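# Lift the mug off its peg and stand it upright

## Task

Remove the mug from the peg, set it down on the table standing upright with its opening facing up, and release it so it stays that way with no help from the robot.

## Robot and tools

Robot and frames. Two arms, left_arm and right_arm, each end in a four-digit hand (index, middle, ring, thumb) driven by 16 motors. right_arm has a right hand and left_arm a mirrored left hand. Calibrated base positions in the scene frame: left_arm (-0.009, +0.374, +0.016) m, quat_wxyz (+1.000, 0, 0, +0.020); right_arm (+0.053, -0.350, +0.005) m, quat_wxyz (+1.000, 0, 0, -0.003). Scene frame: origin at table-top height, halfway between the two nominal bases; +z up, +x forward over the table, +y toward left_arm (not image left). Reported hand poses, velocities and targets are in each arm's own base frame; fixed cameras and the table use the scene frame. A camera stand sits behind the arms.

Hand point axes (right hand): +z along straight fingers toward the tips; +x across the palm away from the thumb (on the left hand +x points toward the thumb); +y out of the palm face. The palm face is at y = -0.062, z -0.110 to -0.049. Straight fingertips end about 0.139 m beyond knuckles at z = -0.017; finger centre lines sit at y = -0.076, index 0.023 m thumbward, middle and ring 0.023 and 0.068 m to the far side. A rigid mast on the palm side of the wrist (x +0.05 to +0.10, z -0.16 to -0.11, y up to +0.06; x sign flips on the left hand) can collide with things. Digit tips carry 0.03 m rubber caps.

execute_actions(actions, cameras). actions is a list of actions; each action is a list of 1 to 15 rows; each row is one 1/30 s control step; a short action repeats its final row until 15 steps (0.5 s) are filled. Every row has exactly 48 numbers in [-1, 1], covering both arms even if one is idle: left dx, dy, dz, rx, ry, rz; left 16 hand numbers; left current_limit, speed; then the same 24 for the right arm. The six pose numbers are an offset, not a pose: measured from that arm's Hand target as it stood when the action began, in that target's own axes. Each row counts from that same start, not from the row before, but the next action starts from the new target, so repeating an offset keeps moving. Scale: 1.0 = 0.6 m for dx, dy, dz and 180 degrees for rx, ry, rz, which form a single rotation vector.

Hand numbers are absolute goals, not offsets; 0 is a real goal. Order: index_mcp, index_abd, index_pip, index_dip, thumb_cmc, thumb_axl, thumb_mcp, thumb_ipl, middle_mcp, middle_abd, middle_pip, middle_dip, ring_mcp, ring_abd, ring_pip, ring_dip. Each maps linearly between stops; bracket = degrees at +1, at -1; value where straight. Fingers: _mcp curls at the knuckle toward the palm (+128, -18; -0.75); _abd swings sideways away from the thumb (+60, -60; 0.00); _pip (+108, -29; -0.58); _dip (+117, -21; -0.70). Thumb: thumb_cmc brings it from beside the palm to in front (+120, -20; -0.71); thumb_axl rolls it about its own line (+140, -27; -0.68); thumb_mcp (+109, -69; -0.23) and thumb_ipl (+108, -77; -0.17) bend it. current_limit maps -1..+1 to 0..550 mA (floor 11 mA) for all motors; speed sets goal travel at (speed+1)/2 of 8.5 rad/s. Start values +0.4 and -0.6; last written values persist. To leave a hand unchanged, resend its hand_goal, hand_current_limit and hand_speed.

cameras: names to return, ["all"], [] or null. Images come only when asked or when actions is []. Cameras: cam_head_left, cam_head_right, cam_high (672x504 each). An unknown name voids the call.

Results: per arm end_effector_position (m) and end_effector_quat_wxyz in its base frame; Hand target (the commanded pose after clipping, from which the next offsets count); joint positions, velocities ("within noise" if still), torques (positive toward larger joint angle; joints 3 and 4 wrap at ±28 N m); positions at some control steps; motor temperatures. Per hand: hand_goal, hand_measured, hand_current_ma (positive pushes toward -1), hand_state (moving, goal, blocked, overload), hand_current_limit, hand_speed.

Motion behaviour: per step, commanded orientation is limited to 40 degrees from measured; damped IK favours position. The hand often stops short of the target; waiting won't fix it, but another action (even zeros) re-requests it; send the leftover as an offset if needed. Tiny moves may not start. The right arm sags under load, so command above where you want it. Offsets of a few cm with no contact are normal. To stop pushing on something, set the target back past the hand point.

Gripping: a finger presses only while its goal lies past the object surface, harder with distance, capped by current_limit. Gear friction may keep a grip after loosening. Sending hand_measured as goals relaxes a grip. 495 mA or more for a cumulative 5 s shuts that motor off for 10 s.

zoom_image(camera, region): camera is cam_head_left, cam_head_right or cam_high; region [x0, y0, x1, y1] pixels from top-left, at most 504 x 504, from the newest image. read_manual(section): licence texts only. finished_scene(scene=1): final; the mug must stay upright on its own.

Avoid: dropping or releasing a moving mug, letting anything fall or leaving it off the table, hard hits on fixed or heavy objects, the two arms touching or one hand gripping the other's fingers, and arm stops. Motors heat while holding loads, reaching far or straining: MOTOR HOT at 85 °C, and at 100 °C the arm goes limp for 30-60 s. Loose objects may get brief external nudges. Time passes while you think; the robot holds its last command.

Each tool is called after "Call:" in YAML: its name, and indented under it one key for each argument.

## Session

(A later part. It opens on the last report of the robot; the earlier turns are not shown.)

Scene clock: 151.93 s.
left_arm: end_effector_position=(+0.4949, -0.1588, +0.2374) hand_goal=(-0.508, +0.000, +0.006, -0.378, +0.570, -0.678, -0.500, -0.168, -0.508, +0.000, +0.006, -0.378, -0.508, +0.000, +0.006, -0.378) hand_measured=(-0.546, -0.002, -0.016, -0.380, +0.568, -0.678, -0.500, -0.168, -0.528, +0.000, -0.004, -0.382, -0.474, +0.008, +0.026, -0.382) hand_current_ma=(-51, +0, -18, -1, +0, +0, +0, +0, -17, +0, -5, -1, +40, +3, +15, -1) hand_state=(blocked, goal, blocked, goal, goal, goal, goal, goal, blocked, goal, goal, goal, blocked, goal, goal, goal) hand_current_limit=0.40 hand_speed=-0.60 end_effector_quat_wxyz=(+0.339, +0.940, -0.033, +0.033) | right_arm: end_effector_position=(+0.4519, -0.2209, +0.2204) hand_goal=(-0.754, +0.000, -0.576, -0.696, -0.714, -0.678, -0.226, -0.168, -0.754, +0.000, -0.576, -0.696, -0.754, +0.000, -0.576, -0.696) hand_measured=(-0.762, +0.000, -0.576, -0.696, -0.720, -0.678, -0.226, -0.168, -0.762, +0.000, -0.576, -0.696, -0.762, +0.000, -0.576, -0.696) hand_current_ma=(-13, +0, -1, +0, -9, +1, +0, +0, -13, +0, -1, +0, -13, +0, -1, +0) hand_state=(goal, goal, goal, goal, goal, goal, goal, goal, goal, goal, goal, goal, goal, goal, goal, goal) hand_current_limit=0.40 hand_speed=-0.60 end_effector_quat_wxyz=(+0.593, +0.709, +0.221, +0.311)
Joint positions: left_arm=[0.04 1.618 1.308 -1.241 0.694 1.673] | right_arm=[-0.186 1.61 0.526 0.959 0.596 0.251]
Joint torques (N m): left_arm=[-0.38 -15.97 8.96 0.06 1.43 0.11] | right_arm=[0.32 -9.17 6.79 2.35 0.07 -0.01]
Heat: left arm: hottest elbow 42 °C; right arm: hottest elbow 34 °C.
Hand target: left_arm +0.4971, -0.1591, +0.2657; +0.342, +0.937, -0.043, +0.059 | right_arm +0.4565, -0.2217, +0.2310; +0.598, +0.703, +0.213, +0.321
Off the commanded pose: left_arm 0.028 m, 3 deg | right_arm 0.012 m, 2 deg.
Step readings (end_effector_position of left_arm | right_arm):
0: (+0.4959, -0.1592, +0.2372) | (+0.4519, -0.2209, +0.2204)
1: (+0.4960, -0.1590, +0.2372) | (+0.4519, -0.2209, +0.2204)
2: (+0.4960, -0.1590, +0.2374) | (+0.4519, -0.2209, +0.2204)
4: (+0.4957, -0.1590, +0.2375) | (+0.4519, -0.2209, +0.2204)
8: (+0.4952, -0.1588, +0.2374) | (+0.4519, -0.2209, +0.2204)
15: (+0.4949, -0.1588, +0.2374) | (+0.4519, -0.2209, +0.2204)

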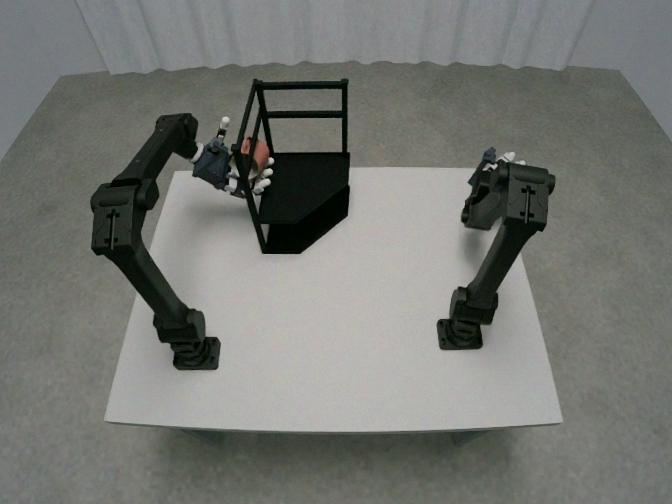

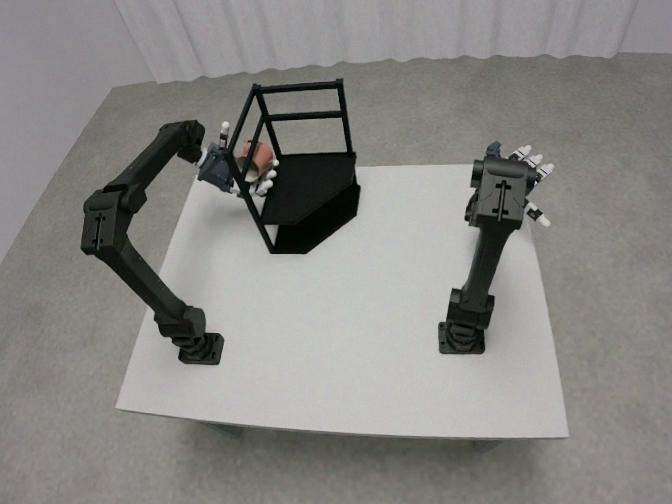

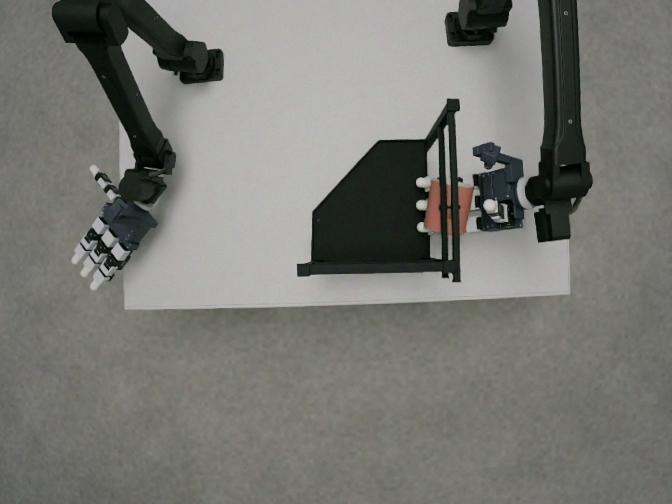

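Call:
execute_actions:
  actions:
    - [[0.0035,0.0145,-0.0225,0,0,0,-0.507,0,0.007,-0.377,0.571,-0.678,-0.5,-0.168,-0.507,0,0.007,-0.377,-0.507,0,0.007,-0.377,0.4,-0.6,0,0,0,0,0,0,-0.754,0,-0.576,-0.696,-0.714,-0.678,-0.226,-0.168,-0.754,0,-0.576,-0.696,-0.754,0,-0.576,-0.696,0.4,-0.6]]
  cameras: ["all"]

Call:
zoom_image:
  camera: "cam_head_left"
  region: [190, 100, 300, 210]

Call:
zoom_image:
  camera: "cam_head_right"
  region: [190, 100, 300, 210]

Call:
zoom_image:
  camera: "cam_high"
  region: [400, 130, 560, 270]

Scene clock: 153.33 s.
left_arm: end_effector_position=(+0.4885, -0.1581, +0.2398) hand_goal=(-0.508, +0.000, +0.006, -0.378, +0.570, -0.678, -0.500, -0.168, -0.508, +0.000, +0.006, -0.378, -0.508, +0.000, +0.006, -0.378) hand_measured=(-0.548, -0.002, -0.018, -0.382, +0.568, -0.678, -0.500, -0.168, -0.528, -0.004, -0.004, -0.382, -0.506, -0.004, +0.012, -0.382) hand_current_ma=(-53, +0, -20, -1, +0, +0, +0, +0, -17, -1, -5, -1, +0, -1, +2, -1) hand_state=(blocked, goal, blocked, goal, goal, goal, goal, goal, blocked, goal, goal, goal, goal, goal, goal, goal) hand_current_limit=0.40 hand_speed=-0.60 end_effector_quat_wxyz=(+0.340, +0.940, -0.026, +0.018) | right_arm: end_effector_position=(+0.4519, -0.2209, +0.2204) hand_goal=(-0.754, +0.000, -0.576, -0.696, -0.714, -0.678, -0.226, -0.168, -0.754, +0.000, -0.576, -0.696, -0.754, +0.000, -0.576, -0.696) hand_measured=(-0.762, +0.000, -0.576, -0.696, -0.720, -0.678, -0.226, -0.168, -0.762, +0.000, -0.576, -0.696, -0.762, +0.000, -0.576, -0.696) hand_current_ma=(-13, +0, -1, +0, -9, +1, +0, +0, -13, +0, -1, +0, -13, +0, -1, +0) hand_state=(goal, goal, goal, goal, goal, goal, goal, goal, goal, goal, goal, goal, goal, goal, goal, goal) hand_current_limit=0.40 hand_speed=-0.60 end_effector_quat_wxyz=(+0.593, +0.709, +0.221, +0.311)
Joint positions: left_arm=[0.041 1.612 1.308 -1.281 0.694 1.672] | right_arm=[-0.186 1.61 0.526 0.959 0.596 0.251]
Joint torques (N m): left_arm=[-0.21 -16.97 11.07 0.16 1.46 0.23] | right_arm=[0.44 -9.17 6.74 2.32 0.08 -0.02]
Heat: left arm: hottest elbow 42 °C; right arm: hottest elbow 34 °C.
Hand target: left_arm +0.4971, -0.1570, +0.2817; +0.342, +0.937, -0.043, +0.059 | right_arm +0.4565, -0.2217, +0.2310; +0.598, +0.703, +0.213, +0.321
Off the commanded pose: left_arm 0.043 m, 5 deg | right_arm 0.012 m, 2 deg.
Step readings (end_effector_position of left_arm | right_arm):
0: (+0.4949, -0.1588, +0.2374) | (+0.4519, -0.2209, +0.2204)
1: (+0.4948, -0.1588, +0.2374) | (+0.4519, -0.2209, +0.2204)
2: (+0.4944, -0.1587, +0.2375) | (+0.4519, -0.2209, +0.2204)
4: (+0.4929, -0.1585, +0.2379) | (+0.4519, -0.2209, +0.2204)
8: (+0.4899, -0.1583, +0.2392) | (+0.4519, -0.2209, +0.2204)
15: (+0.4886, -0.1581, +0.2398) | (+0.4519, -0.2209, +0.2204)

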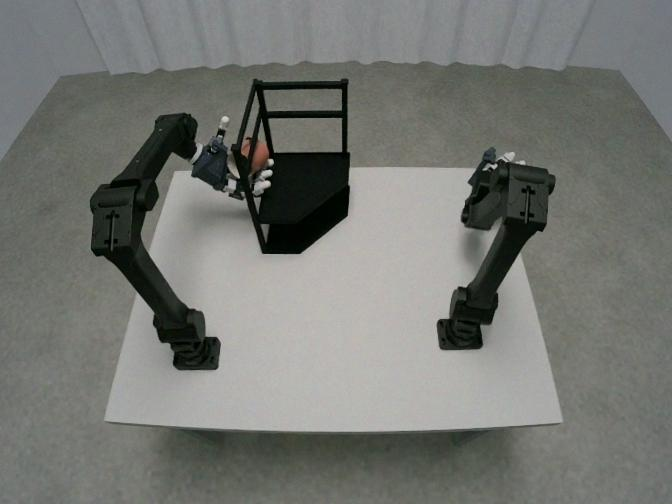

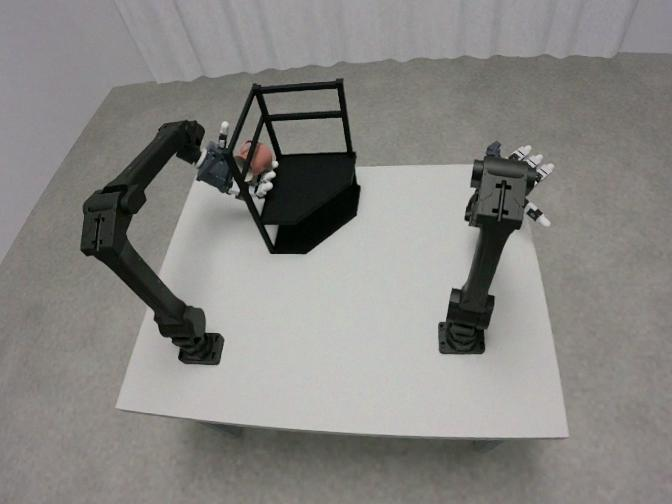

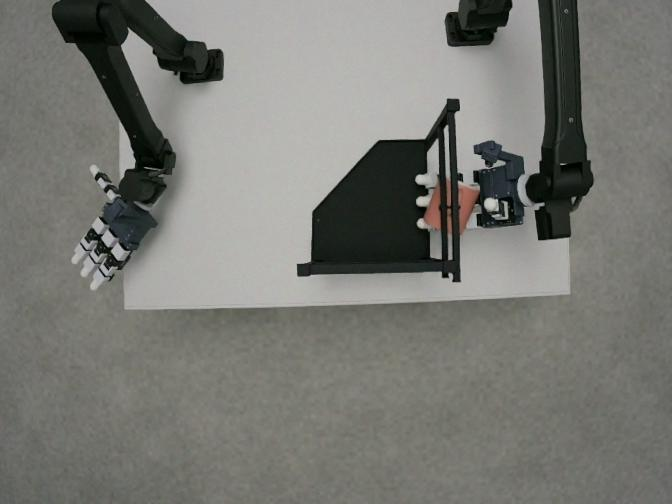

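Scaled by 4.582 from the camera's 672x504 image, which has a finer 960x720 frame.

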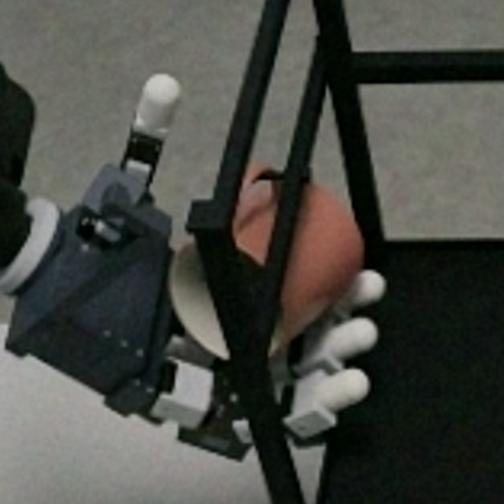

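Scaled by 4.582 from the camera's 672x504 image, which has a finer 960x720 frame.

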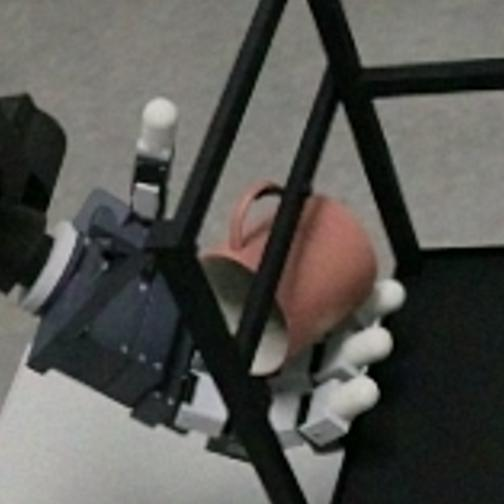

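Scaled by 3.150 from the camera's 672x504 image, which has a finer 960x720 frame.

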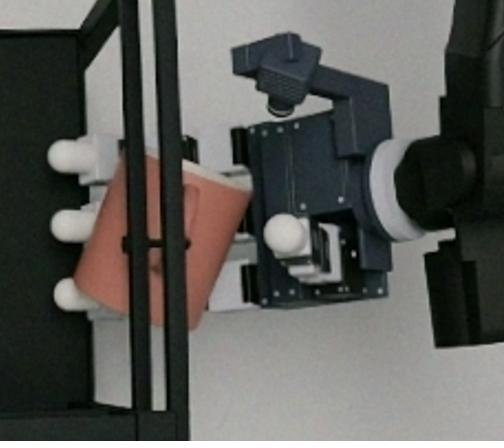

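Call:
execute_actions:
  actions:
    - [[-0.0188,-0.0225,0.0304,0,0,0,-0.507,0,0.007,-0.377,0.571,-0.678,-0.5,-0.168,-0.507,0,0.007,-0.377,-0.507,0,0.007,-0.377,0.4,-0.6,0,0,0,0,0,0,-0.754,0,-0.576,-0.696,-0.714,-0.678,-0.226,-0.168,-0.754,0,-0.576,-0.696,-0.754,0,-0.576,-0.696,0.4,-0.6]]
  cameras: ["all"]

Scene clock: 156.53 s.
left_arm: end_effector_position=(+0.4918, -0.1583, +0.2413) hand_goal=(-0.508, +0.000, +0.006, -0.378, +0.570, -0.678, -0.500, -0.168, -0.508, +0.000, +0.006, -0.378, -0.508, +0.000, +0.006, -0.378) hand_measured=(-0.548, -0.002, -0.018, -0.382, +0.568, -0.678, -0.500, -0.168, -0.524, +0.004, -0.002, -0.382, -0.498, +0.004, +0.012, -0.382) hand_current_ma=(-54, +0, -20, -1, +0, +0, +0, +0, -12, +1, -3, -1, +5, +1, +2, -1) hand_state=(blocked, goal, blocked, goal, goal, goal, goal, goal, goal, goal, goal, goal, goal, goal, goal, goal) hand_current_limit=0.40 hand_speed=-0.60 end_effector_quat_wxyz=(+0.340, +0.939, -0.033, +0.036) | right_arm: end_effector_position=(+0.4519, -0.2209, +0.2204) hand_goal=(-0.754, +0.000, -0.576, -0.696, -0.714, -0.678, -0.226, -0.168, -0.754, +0.000, -0.576, -0.696, -0.754, +0.000, -0.576, -0.696) hand_measured=(-0.762, +0.000, -0.576, -0.696, -0.720, -0.678, -0.226, -0.168, -0.762, +0.000, -0.576, -0.696, -0.762, +0.000, -0.576, -0.696) hand_current_ma=(-13, +0, -1, +0, -9, +1, +0, +0, -13, +0, -1, +0, -13, +0, -1, +0) hand_state=(goal, goal, goal, goal, goal, goal, goal, goal, goal, goal, goal, goal, goal, goal, goal, goal) hand_current_limit=0.40 hand_speed=-0.60 end_effector_quat_wxyz=(+0.593, +0.709, +0.221, +0.311)
Joint positions: left_arm=[0.041 1.605 1.301 -1.241 0.698 1.673] | right_arm=[-0.186 1.61 0.526 0.959 0.596 0.251]
Joint torques (N m): left_arm=[0.32 -15.68 7.06 0.92 1.29 0.2] | right_arm=[0.38 -9.29 6.68 2.33 0.07 -0.01]
Heat: left arm: hottest elbow 42 °C; right arm: hottest elbow 34 °C.
Hand target: left_arm +0.4889, -0.1581, +0.2577; +0.342, +0.937, -0.043, +0.059 | right_arm +0.4565, -0.2217, +0.2310; +0.598, +0.703, +0.213, +0.321
Off the commanded pose: left_arm 0.017 m, 3 deg | right_arm 0.012 m, 2 deg.
Step readings (end_effector_position of left_arm | right_arm):
0: (+0.4885, -0.1581, +0.2398) | (+0.4519, -0.2209, +0.2204)
1: (+0.4885, -0.1581, +0.2398) | (+0.4519, -0.2209, +0.2204)
2: (+0.4889, -0.1581, +0.2398) | (+0.4519, -0.2209, +0.2204)
4: (+0.4898, -0.1581, +0.2401) | (+0.4519, -0.2209, +0.2204)
8: (+0.4924, -0.1581, +0.2414) | (+0.4519, -0.2209, +0.2204)
15: (+0.4919, -0.1583, +0.2414) | (+0.4519, -0.2209, +0.2204)

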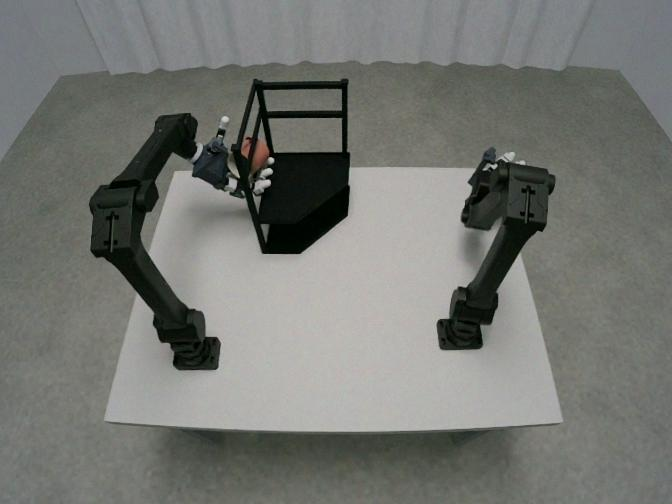

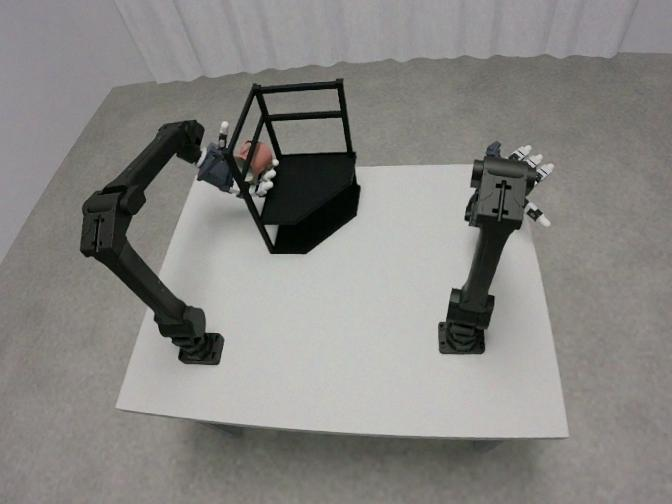

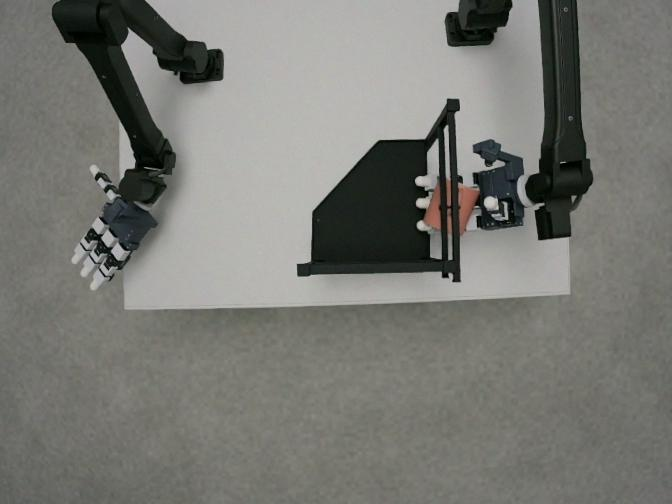

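Call:
zoom_image:
  camera: "cam_head_left"
  region: [200, 100, 300, 210]

Call:
zoom_image:
  camera: "cam_head_right"
  region: [200, 110, 300, 210]

Call:
zoom_image:
  camera: "cam_high"
  region: [400, 130, 550, 260]

Scaled by 4.582 from the camera's 672x504 image, which has a finer 960x720 frame.

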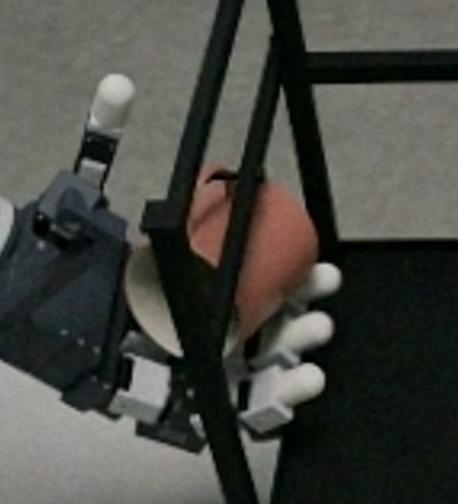

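Scaled by 5.040 from the camera's 672x504 image, which has a finer 960x720 frame.

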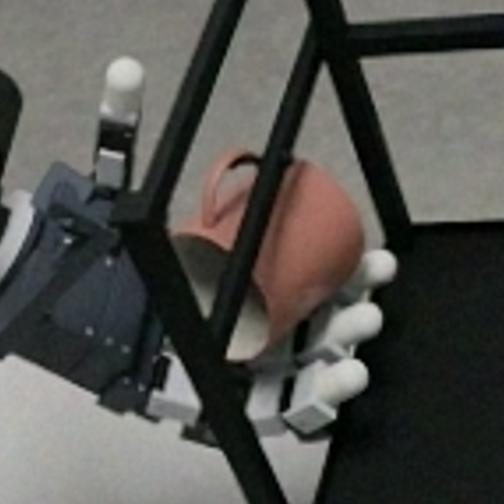

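Scaled by 3.360 from the camera's 672x504 image, which has a finer 960x720 frame.

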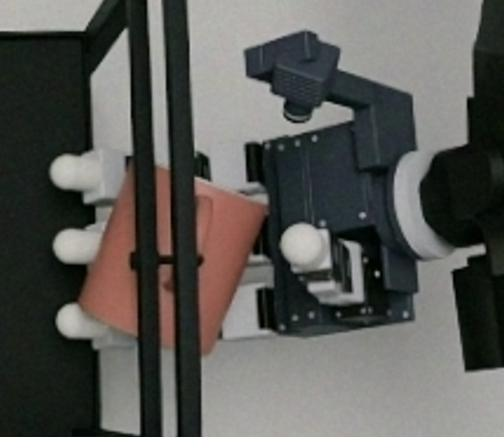

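Call:
zoom_image:
  camera: "cam_head_right"
  region: [230, 130, 270, 170]

Call:
zoom_image:
  camera: "cam_head_left"
  region: [230, 125, 275, 170]

Call:
zoom_image:
  camera: "cam_high"
  region: [430, 180, 485, 235]

Scaled by 12.600 from the camera's 672x504 image, which has a finer 960x720 frame.

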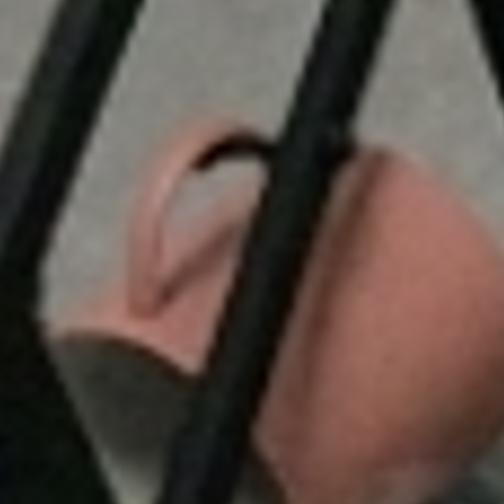

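Scaled by 11.200 from the camera's 672x504 image, which has a finer 960x720 frame.

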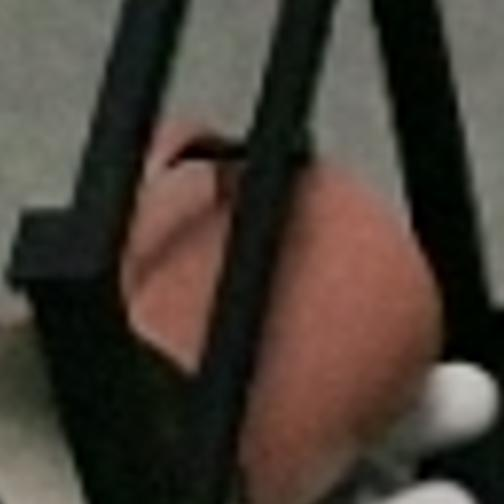

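Scaled by 9.164 from the camera's 672x504 image, which has a finer 960x720 frame.

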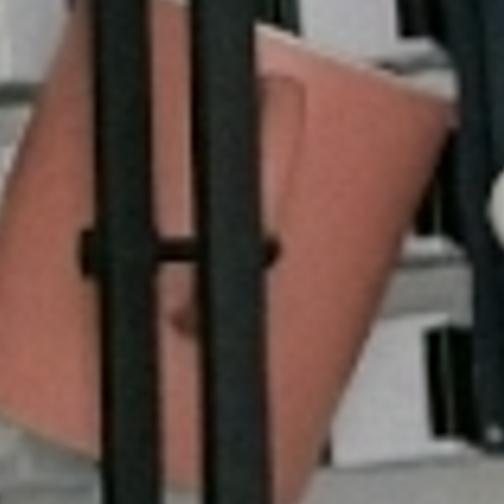

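Call:
execute_actions:
  actions:
    - [[0.0085,0.0153,-0.0186,0,0,0,-0.507,0,0.007,-0.377,0.571,-0.678,-0.5,-0.168,-0.507,0,0.007,-0.377,-0.507,0,0.007,-0.377,0.4,-0.6,0,0,0,0,0,0,-0.754,0,-0.576,-0.696,-0.714,-0.678,-0.226,-0.168,-0.754,0,-0.576,-0.696,-0.754,0,-0.576,-0.696,0.4,-0.6]]
  cameras: ["all"]

Call:
zoom_image:
  camera: "cam_head_right"
  region: [200, 110, 300, 210]

Call:
zoom_image:
  camera: "cam_high"
  region: [420, 170, 500, 250]

Scene clock: 163.77 s.
left_arm: end_effector_position=(+0.4889, -0.1584, +0.2414) hand_goal=(-0.508, +0.000, +0.006, -0.378, +0.570, -0.678, -0.500, -0.168, -0.508, +0.000, +0.006, -0.378, -0.508, +0.000, +0.006, -0.378) hand_measured=(-0.548, -0.002, -0.018, -0.382, +0.568, -0.678, -0.500, -0.168, -0.524, +0.004, -0.002, -0.382, -0.506, +0.000, +0.012, -0.382) hand_current_ma=(-54, +0, -20, -1, +0, +0, +0, +0, -12, +1, -3, -1, +0, +0, +2, -1) hand_state=(blocked, goal, blocked, goal, goal, goal, goal, goal, goal, goal, goal, goal, goal, goal, goal, goal) hand_current_limit=0.40 hand_speed=-0.60 end_effector_quat_wxyz=(+0.341, +0.939, -0.030, +0.028) | right_arm: end_effector_position=(+0.4519, -0.2209, +0.2204) hand_goal=(-0.754, +0.000, -0.576, -0.696, -0.714, -0.678, -0.226, -0.168, -0.754, +0.000, -0.576, -0.696, -0.754, +0.000, -0.576, -0.696) hand_measured=(-0.762, +0.000, -0.576, -0.696, -0.720, -0.678, -0.226, -0.168, -0.762, +0.000, -0.576, -0.696, -0.762, +0.000, -0.576, -0.696) hand_current_ma=(-13, +0, -1, +0, -9, +1, +0, +0, -13, +0, -1, +0, -13, +0, -1, +0) hand_state=(goal, goal, goal, goal, goal, goal, goal, goal, goal, goal, goal, goal, goal, goal, goal, goal) hand_current_limit=0.40 hand_speed=-0.60 end_effector_quat_wxyz=(+0.593, +0.709, +0.221, +0.311)
Joint positions: left_arm=[0.041 1.604 1.301 -1.259 0.698 1.673] | right_arm=[-0.186 1.61 0.526 0.959 0.596 0.251]
Joint torques (N m): left_arm=[-0.26 -16.38 9.42 0.23 1.28 0.15] | right_arm=[0.26 -9.23 6.72 2.29 0.1 0]
Heat: left arm: hottest elbow 42 °C; right arm: hottest elbow 35 °C.
Hand target: left_arm +0.4920, -0.1581, +0.2726; +0.342, +0.937, -0.043, +0.059 | right_arm +0.4565, -0.2217, +0.2310; +0.598, +0.703, +0.213, +0.321
Off the commanded pose: left_arm 0.032 m, 4 deg | right_arm 0.012 m, 2 deg.
Step readings (end_effector_position of left_arm | right_arm):
0: (+0.4918, -0.1583, +0.2413) | (+0.4519, -0.2209, +0.2204)
1: (+0.4918, -0.1583, +0.2413) | (+0.4519, -0.2209, +0.2204)
2: (+0.4918, -0.1583, +0.2413) | (+0.4519, -0.2209, +0.2204)
4: (+0.4914, -0.1583, +0.2415) | (+0.4519, -0.2209, +0.2204)
8: (+0.4899, -0.1584, +0.2413) | (+0.4519, -0.2209, +0.2204)
15: (+0.4890, -0.1584, +0.2414) | (+0.4519, -0.2209, +0.2204)

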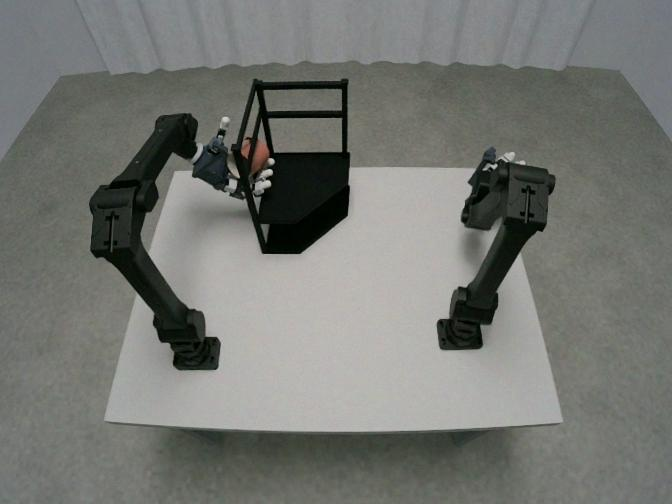

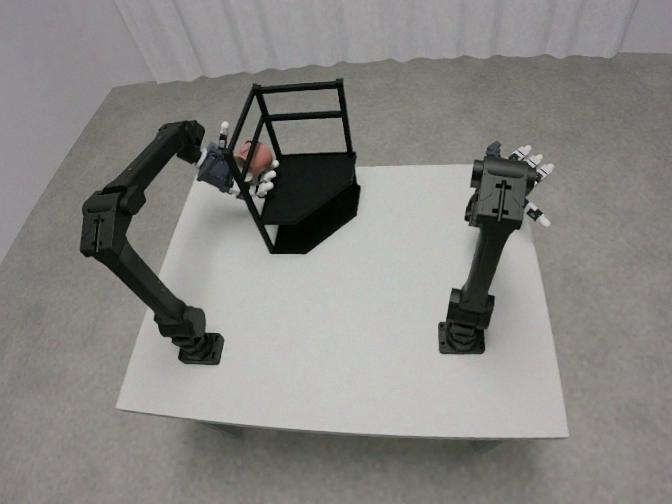

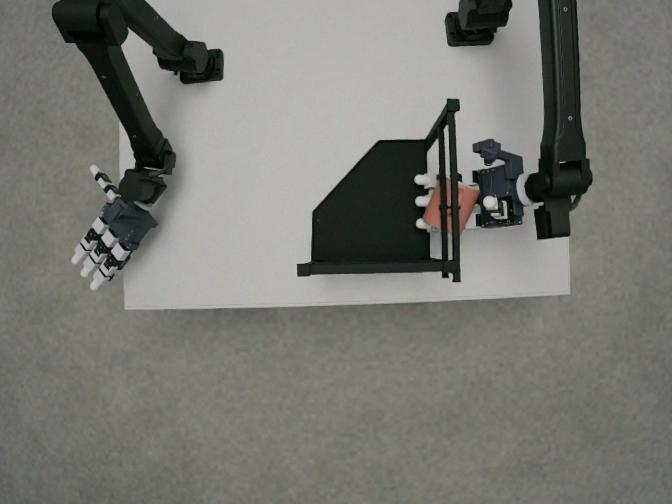

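Scaled by 5.040 from the camera's 672x504 image, which has a finer 960x720 frame.

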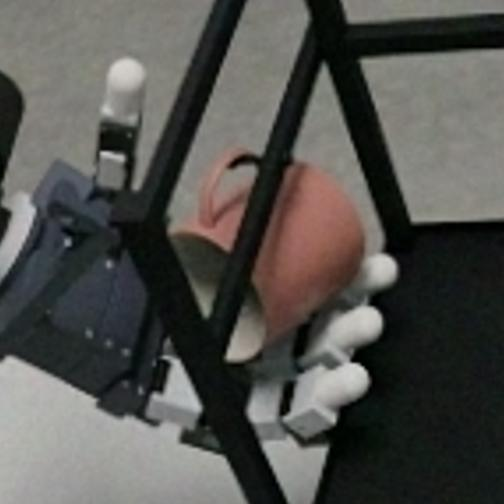

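Scaled by 6.300 from the camera's 672x504 image, which has a finer 960x720 frame.

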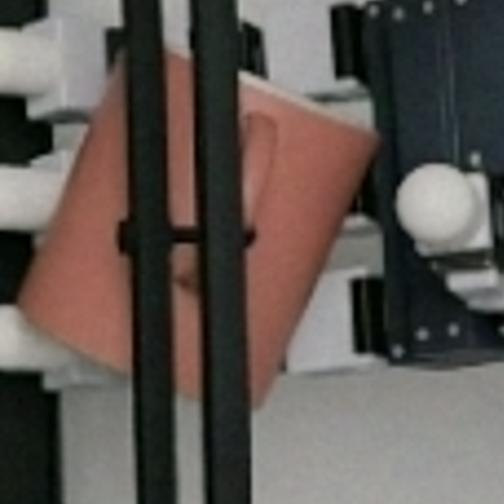

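Call:
execute_actions:
  actions:
    - [[0.0068,0.0147,-0.0181,0,0,0,-0.507,0,0.007,-0.377,0.571,-0.678,-0.5,-0.168,-0.507,0,0.007,-0.377,-0.507,0,0.007,-0.377,0.4,-0.6,0,0,0,0,0,0,-0.754,0,-0.576,-0.696,-0.714,-0.678,-0.226,-0.168,-0.754,0,-0.576,-0.696,-0.754,0,-0.576,-0.696,0.4,-0.6]]

Scene clock: 166.63 s.
left_arm: end_effector_position=(+0.4827, -0.1587, +0.2428) hand_goal=(-0.508, +0.000, +0.006, -0.378, +0.570, -0.678, -0.500, -0.168, -0.508, +0.000, +0.006, -0.378, -0.508, +0.000, +0.006, -0.378) hand_measured=(-0.548, -0.002, -0.018, -0.382, +0.568, -0.678, -0.500, -0.168, -0.524, +0.004, -0.002, -0.382, -0.514, +0.000, +0.006, -0.382) hand_current_ma=(-54, +0, -21, -1, +0, +0, +0, +0, -12, +1, -3, -1, -2, +0, +0, -1) hand_state=(blocked, goal, blocked, goal, goal, goal, goal, goal, goal, goal, goal, goal, goal, goal, goal, goal) hand_current_limit=0.40 hand_speed=-0.60 end_effector_quat_wxyz=(+0.342, +0.939, -0.024, +0.012) | right_arm: end_effector_position=(+0.4519, -0.2209, +0.2204) hand_goal=(-0.754, +0.000, -0.576, -0.696, -0.714, -0.678, -0.226, -0.168, -0.754, +0.000, -0.576, -0.696, -0.754, +0.000, -0.576, -0.696) hand_measured=(-0.762, +0.000, -0.576, -0.696, -0.720, -0.678, -0.226, -0.168, -0.762, +0.000, -0.576, -0.696, -0.762, +0.000, -0.576, -0.696) hand_current_ma=(-13, +0, -1, +0, -9, +1, +0, +0, -13, +0, -1, +0, -13, +0, -1, +0) hand_state=(goal, goal, goal, goal, goal, goal, goal, goal, goal, goal, goal, goal, goal, goal, goal, goal) hand_current_limit=0.40 hand_speed=-0.60 end_effector_quat_wxyz=(+0.593, +0.709, +0.221, +0.311)
Joint positions: left_arm=[0.041 1.6 1.301 -1.297 0.698 1.673] | right_arm=[-0.186 1.61 0.526 0.959 0.596 0.251]
Joint torques (N m): left_arm=[0.21 -16.44 11.77 0.25 1.22 0.14] | right_arm=[0.56 -9.17 6.74 2.33 0.08 0]
Heat: left arm: hottest elbow 42 °C; right arm: hottest elbow 35 °C.
Hand target: left_arm +0.4941, -0.1579, +0.2872; +0.342, +0.937, -0.043, +0.059 | right_arm +0.4565, -0.2217, +0.2310; +0.598, +0.703, +0.213, +0.321
Off the commanded pose: left_arm 0.046 m, 6 deg | right_arm 0.012 m, 2 deg.
Step readings (end_effector_position of left_arm | right_arm):
0: (+0.4889, -0.1584, +0.2414) | (+0.4519, -0.2209, +0.2204)
1: (+0.4889, -0.1584, +0.2414) | (+0.4519, -0.2209, +0.2204)
2: (+0.4884, -0.1584, +0.2415) | (+0.4519, -0.2209, +0.2204)
4: (+0.4865, -0.1585, +0.2415) | (+0.4519, -0.2209, +0.2204)
8: (+0.4840, -0.1586, +0.2420) | (+0.4519, -0.2209, +0.2204)
15: (+0.4828, -0.1587, +0.2425) | (+0.4519, -0.2209, +0.2204)

Call:
execute_actions:
  actions: []

Call:
zoom_image:
  camera: "cam_head_right"
  region: [200, 110, 300, 210]

Call:
zoom_image:
  camera: "cam_head_right"
  region: [225, 125, 285, 185]

Scene clock: 167.97 s.
left_arm: end_effector_position=(+0.4827, -0.1587, +0.2428) hand_goal=(-0.508, +0.000, +0.006, -0.378, +0.570, -0.678, -0.500, -0.168, -0.508, +0.000, +0.006, -0.378, -0.508, +0.000, +0.006, -0.378) hand_measured=(-0.548, -0.002, -0.018, -0.382, +0.568, -0.678, -0.500, -0.168, -0.524, +0.004, -0.002, -0.382, -0.514, +0.000, +0.006, -0.382) hand_current_ma=(-54, +0, -21, -1, +0, +0, +0, +0, -12, +1, -3, -1, -2, +0, +0, -1) hand_state=(blocked, goal, blocked, goal, goal, goal, goal, goal, goal, goal, goal, goal, goal, goal, goal, goal) hand_current_limit=0.40 hand_speed=-0.60 end_effector_quat_wxyz=(+0.342, +0.939, -0.024, +0.012) | right_arm: end_effector_position=(+0.4519, -0.2209, +0.2204) hand_goal=(-0.754, +0.000, -0.576, -0.696, -0.714, -0.678, -0.226, -0.168, -0.754, +0.000, -0.576, -0.696, -0.754, +0.000, -0.576, -0.696) hand_measured=(-0.762, +0.000, -0.576, -0.696, -0.720, -0.678, -0.226, -0.168, -0.762, +0.000, -0.576, -0.696, -0.762, +0.000, -0.576, -0.696) hand_current_ma=(-13, +0, -1, +0, -9, +1, +0, +0, -13, +0, -1, +0, -13, +0, -1, +0) hand_state=(goal, goal, goal, goal, goal, goal, goal, goal, goal, goal, goal, goal, goal, goal, goal, goal) hand_current_limit=0.40 hand_speed=-0.60 end_effector_quat_wxyz=(+0.593, +0.709, +0.221, +0.311)
Joint positions: left_arm=[0.041 1.6 1.301 -1.297 0.698 1.673] | right_arm=[-0.186 1.61 0.526 0.959 0.596 0.251]
Joint velocities: within noise
Joint torques (N m): left_arm=[0.09 -16.44 11.71 0.12 1.27 0.16] | right_arm=[0.32 -9.35 6.67 2.32 0.1 -0.01]
Motor temperatures (°C): left_arm=[27 31 42 26 30 26] | right_arm=[28 29 35 26 24 28]
Heat: left arm: hottest elbow 42 °C; right arm: hottest elbow 35 °C.
Hand target: left_arm +0.4941, -0.1579, +0.2872; +0.342, +0.937, -0.043, +0.059 | right_arm +0.4565, -0.2217, +0.2310; +0.598, +0.703, +0.213, +0.321
Off the commanded pose: left_arm 0.046 m, 6 deg | right_arm 0.012 m, 2 deg.

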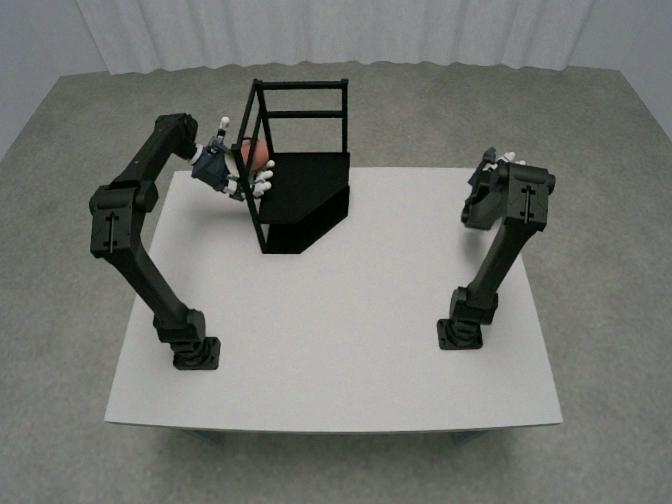

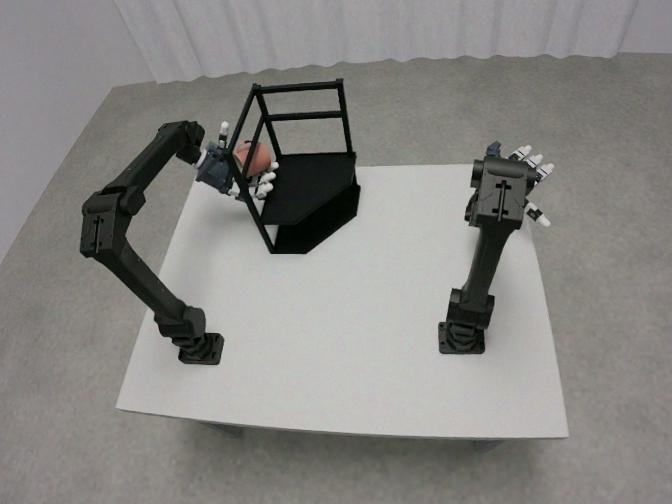

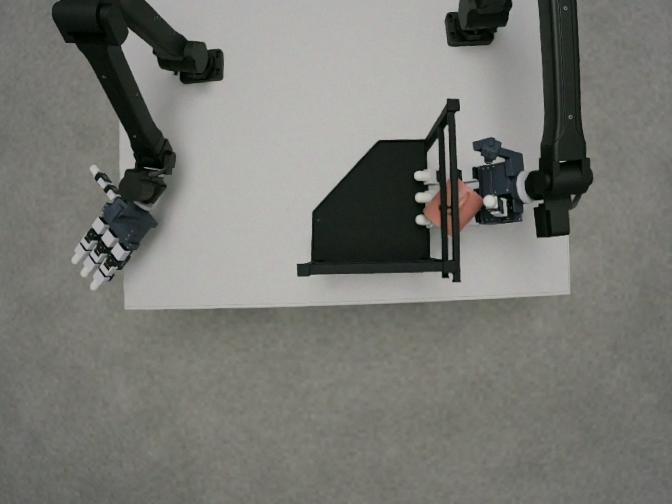

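Scaled by 5.040 from the camera's 672x504 image, which has a finer 960x720 frame.

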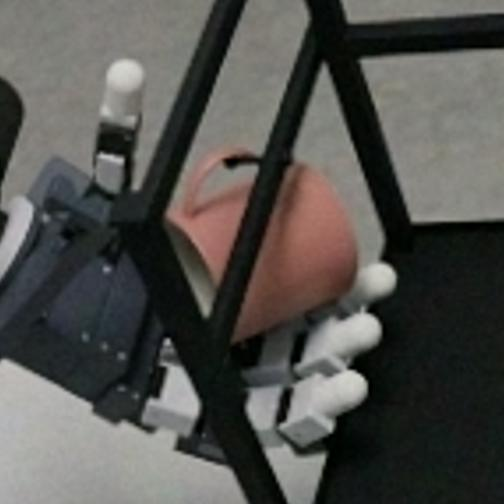

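Scaled by 8.400 from the camera's 672x504 image, which has a finer 960x720 frame.

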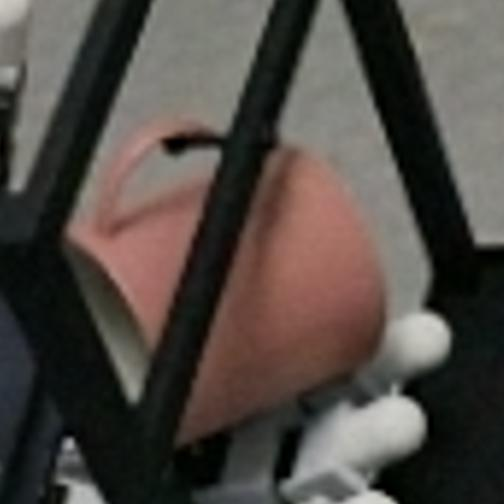

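Call:
zoom_image:
  camera: "cam_high"
  region: [410, 160, 500, 250]

Call:
zoom_image:
  camera: "cam_head_left"
  region: [215, 120, 285, 190]

Scaled by 5.600 from the camera's 672x504 image, which has a finer 960x720 frame.

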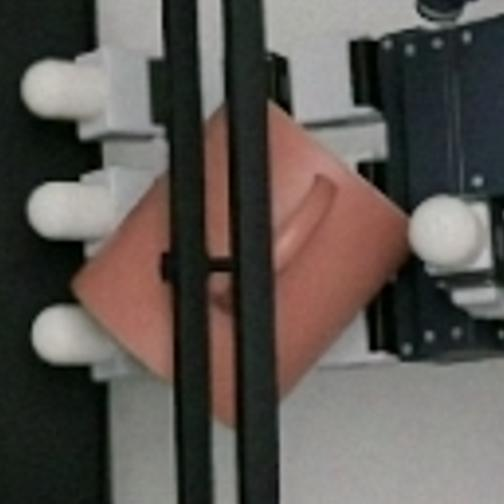

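Scaled by 7.200 from the camera's 672x504 image, which has a finer 960x720 frame.

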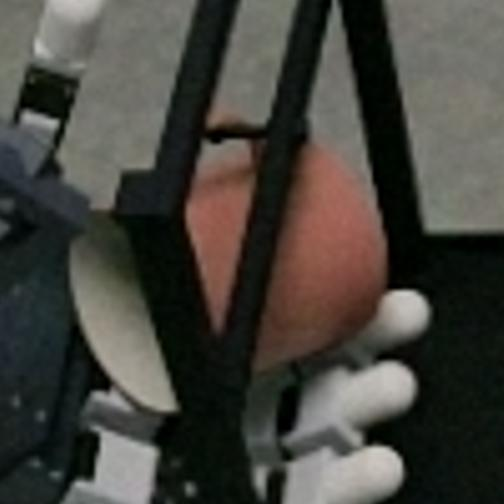

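Call:
execute_actions:
  actions:
    - [[0.005,0,0,0,0.022,0.02,-0.507,0,0.007,-0.377,0.571,-0.678,-0.5,-0.168,-0.507,0,0.007,-0.377,-0.507,0,0.007,-0.377,0.4,-0.6,0,0,0,0,0,0,-0.754,0,-0.576,-0.696,-0.714,-0.678,-0.226,-0.168,-0.754,0,-0.576,-0.696,-0.754,0,-0.576,-0.696,0.4,-0.6]]
  cameras: ["all"]

Call:
zoom_image:
  camera: "cam_high"
  region: [410, 160, 500, 250]

Call:
zoom_image:
  camera: "cam_head_right"
  region: [200, 110, 300, 210]

Scene clock: 172.77 s.
left_arm: end_effector_position=(+0.4924, -0.1585, +0.2543) hand_goal=(-0.508, +0.000, +0.006, -0.378, +0.570, -0.678, -0.500, -0.168, -0.508, +0.000, +0.006, -0.378, -0.508, +0.000, +0.006, -0.378) hand_measured=(-0.532, -0.002, -0.002, -0.380, +0.570, -0.678, -0.500, -0.168, -0.530, +0.004, -0.004, -0.382, -0.532, +0.002, -0.002, -0.380) hand_current_ma=(-23, +0, -4, -1, +0, +0, +0, +0, -20, +1, -4, -1, -21, +0, -3, -1) hand_state=(blocked, goal, moving, goal, goal, goal, goal, goal, blocked, goal, goal, goal, blocked, goal, goal, goal) hand_current_limit=0.40 hand_speed=-0.60 end_effector_quat_wxyz=(+0.339, +0.938, -0.045, +0.063) | right_arm: end_effector_position=(+0.4519, -0.2209, +0.2204) hand_goal=(-0.754, +0.000, -0.576, -0.696, -0.714, -0.678, -0.226, -0.168, -0.754, +0.000, -0.576, -0.696, -0.754, +0.000, -0.576, -0.696) hand_measured=(-0.762, +0.000, -0.576, -0.696, -0.720, -0.678, -0.226, -0.168, -0.762, +0.000, -0.576, -0.696, -0.762, +0.000, -0.576, -0.696) hand_current_ma=(-13, +0, -1, +0, -9, +1, +0, +0, -13, +0, -1, +0, -13, +0, -1, +0) hand_state=(goal, goal, goal, goal, goal, goal, goal, goal, goal, goal, goal, goal, goal, goal, goal, goal) hand_current_limit=0.40 hand_speed=-0.60 end_effector_quat_wxyz=(+0.593, +0.709, +0.221, +0.311)
Joint positions: left_arm=[0.041 1.579 1.301 -1.212 0.699 1.68] | right_arm=[-0.186 1.61 0.526 0.959 0.596 0.251]
Joint torques (N m): left_arm=[0.26 -15.97 9.77 0.92 1.51 0.15] | right_arm=[0.44 -9.17 6.69 2.3 0.08 -0.01]
Heat: left arm: hottest elbow 43 °C; right arm: hottest elbow 35 °C.
Hand target: left_arm +0.4971, -0.1580, +0.2876; +0.342, +0.932, -0.060, +0.102 | right_arm +0.4565, -0.2217, +0.2310; +0.598, +0.703, +0.213, +0.321
Off the commanded pose: left_arm 0.034 m, 5 deg | right_arm 0.012 m, 2 deg.
Step readings (end_effector_position of left_arm | right_arm):
0: (+0.4827, -0.1587, +0.2428) | (+0.4519, -0.2209, +0.2204)
1: (+0.4827, -0.1587, +0.2428) | (+0.4519, -0.2209, +0.2204)
2: (+0.4833, -0.1587, +0.2432) | (+0.4519, -0.2209, +0.2204)
4: (+0.4861, -0.1585, +0.2447) | (+0.4519, -0.2209, +0.2204)
8: (+0.4908, -0.1583, +0.2503) | (+0.4519, -0.2209, +0.2204)
15: (+0.4922, -0.1585, +0.2542) | (+0.4519, -0.2209, +0.2204)

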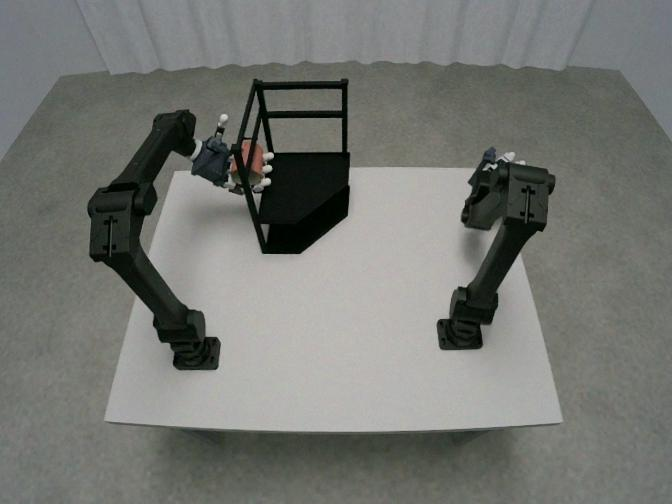

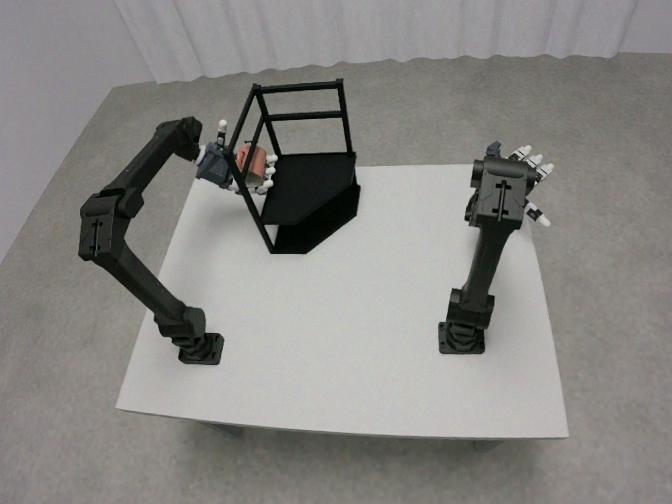

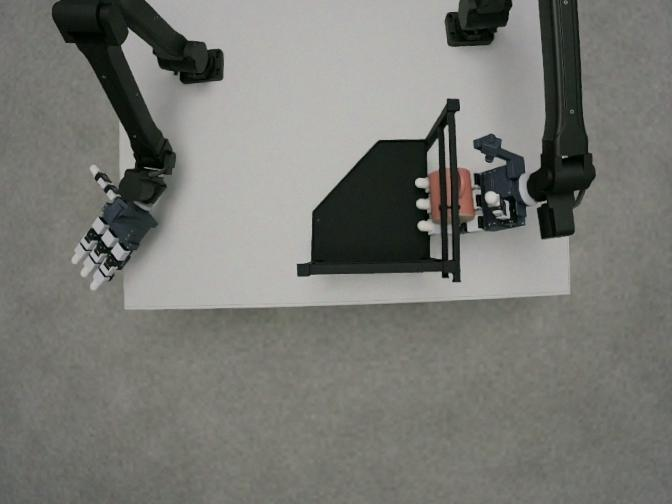

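Scaled by 5.600 from the camera's 672x504 image, which has a finer 960x720 frame.

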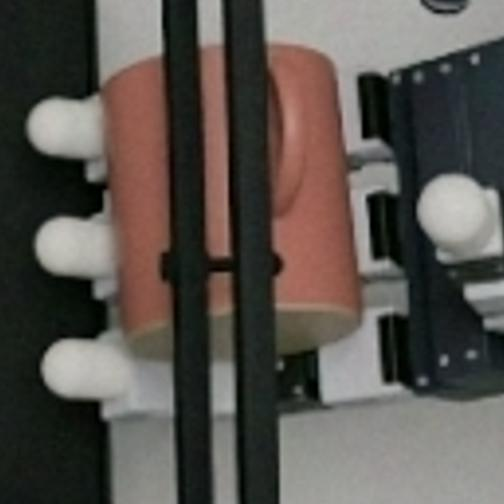

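Scaled by 5.040 from the camera's 672x504 image, which has a finer 960x720 frame.

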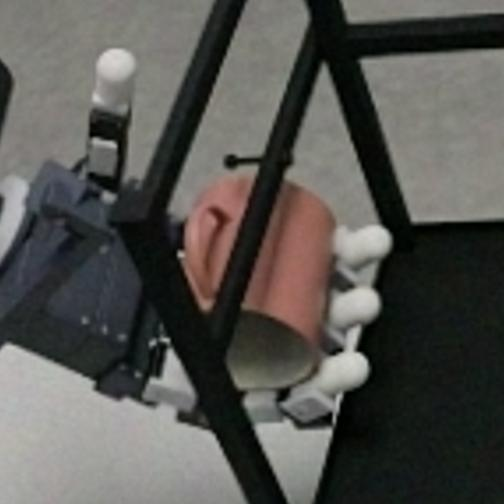

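Call:
zoom_image:
  camera: "cam_head_left"
  region: [205, 110, 295, 205]

Call:
zoom_image:
  camera: "cam_head_right"
  region: [225, 130, 285, 200]

Scaled by 5.305 from the camera's 672x504 image, which has a finer 960x720 frame.

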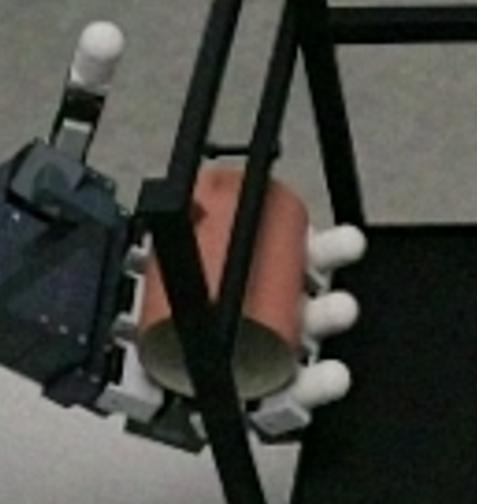

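Scaled by 7.200 from the camera's 672x504 image, which has a finer 960x720 frame.

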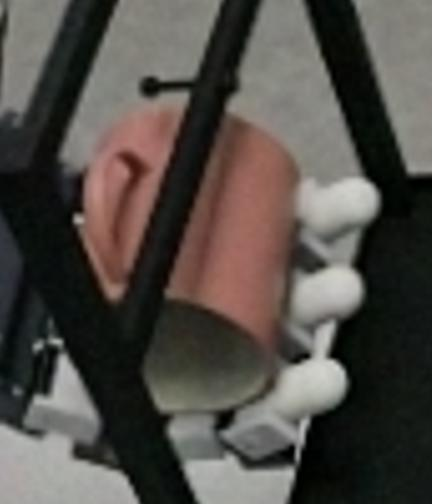

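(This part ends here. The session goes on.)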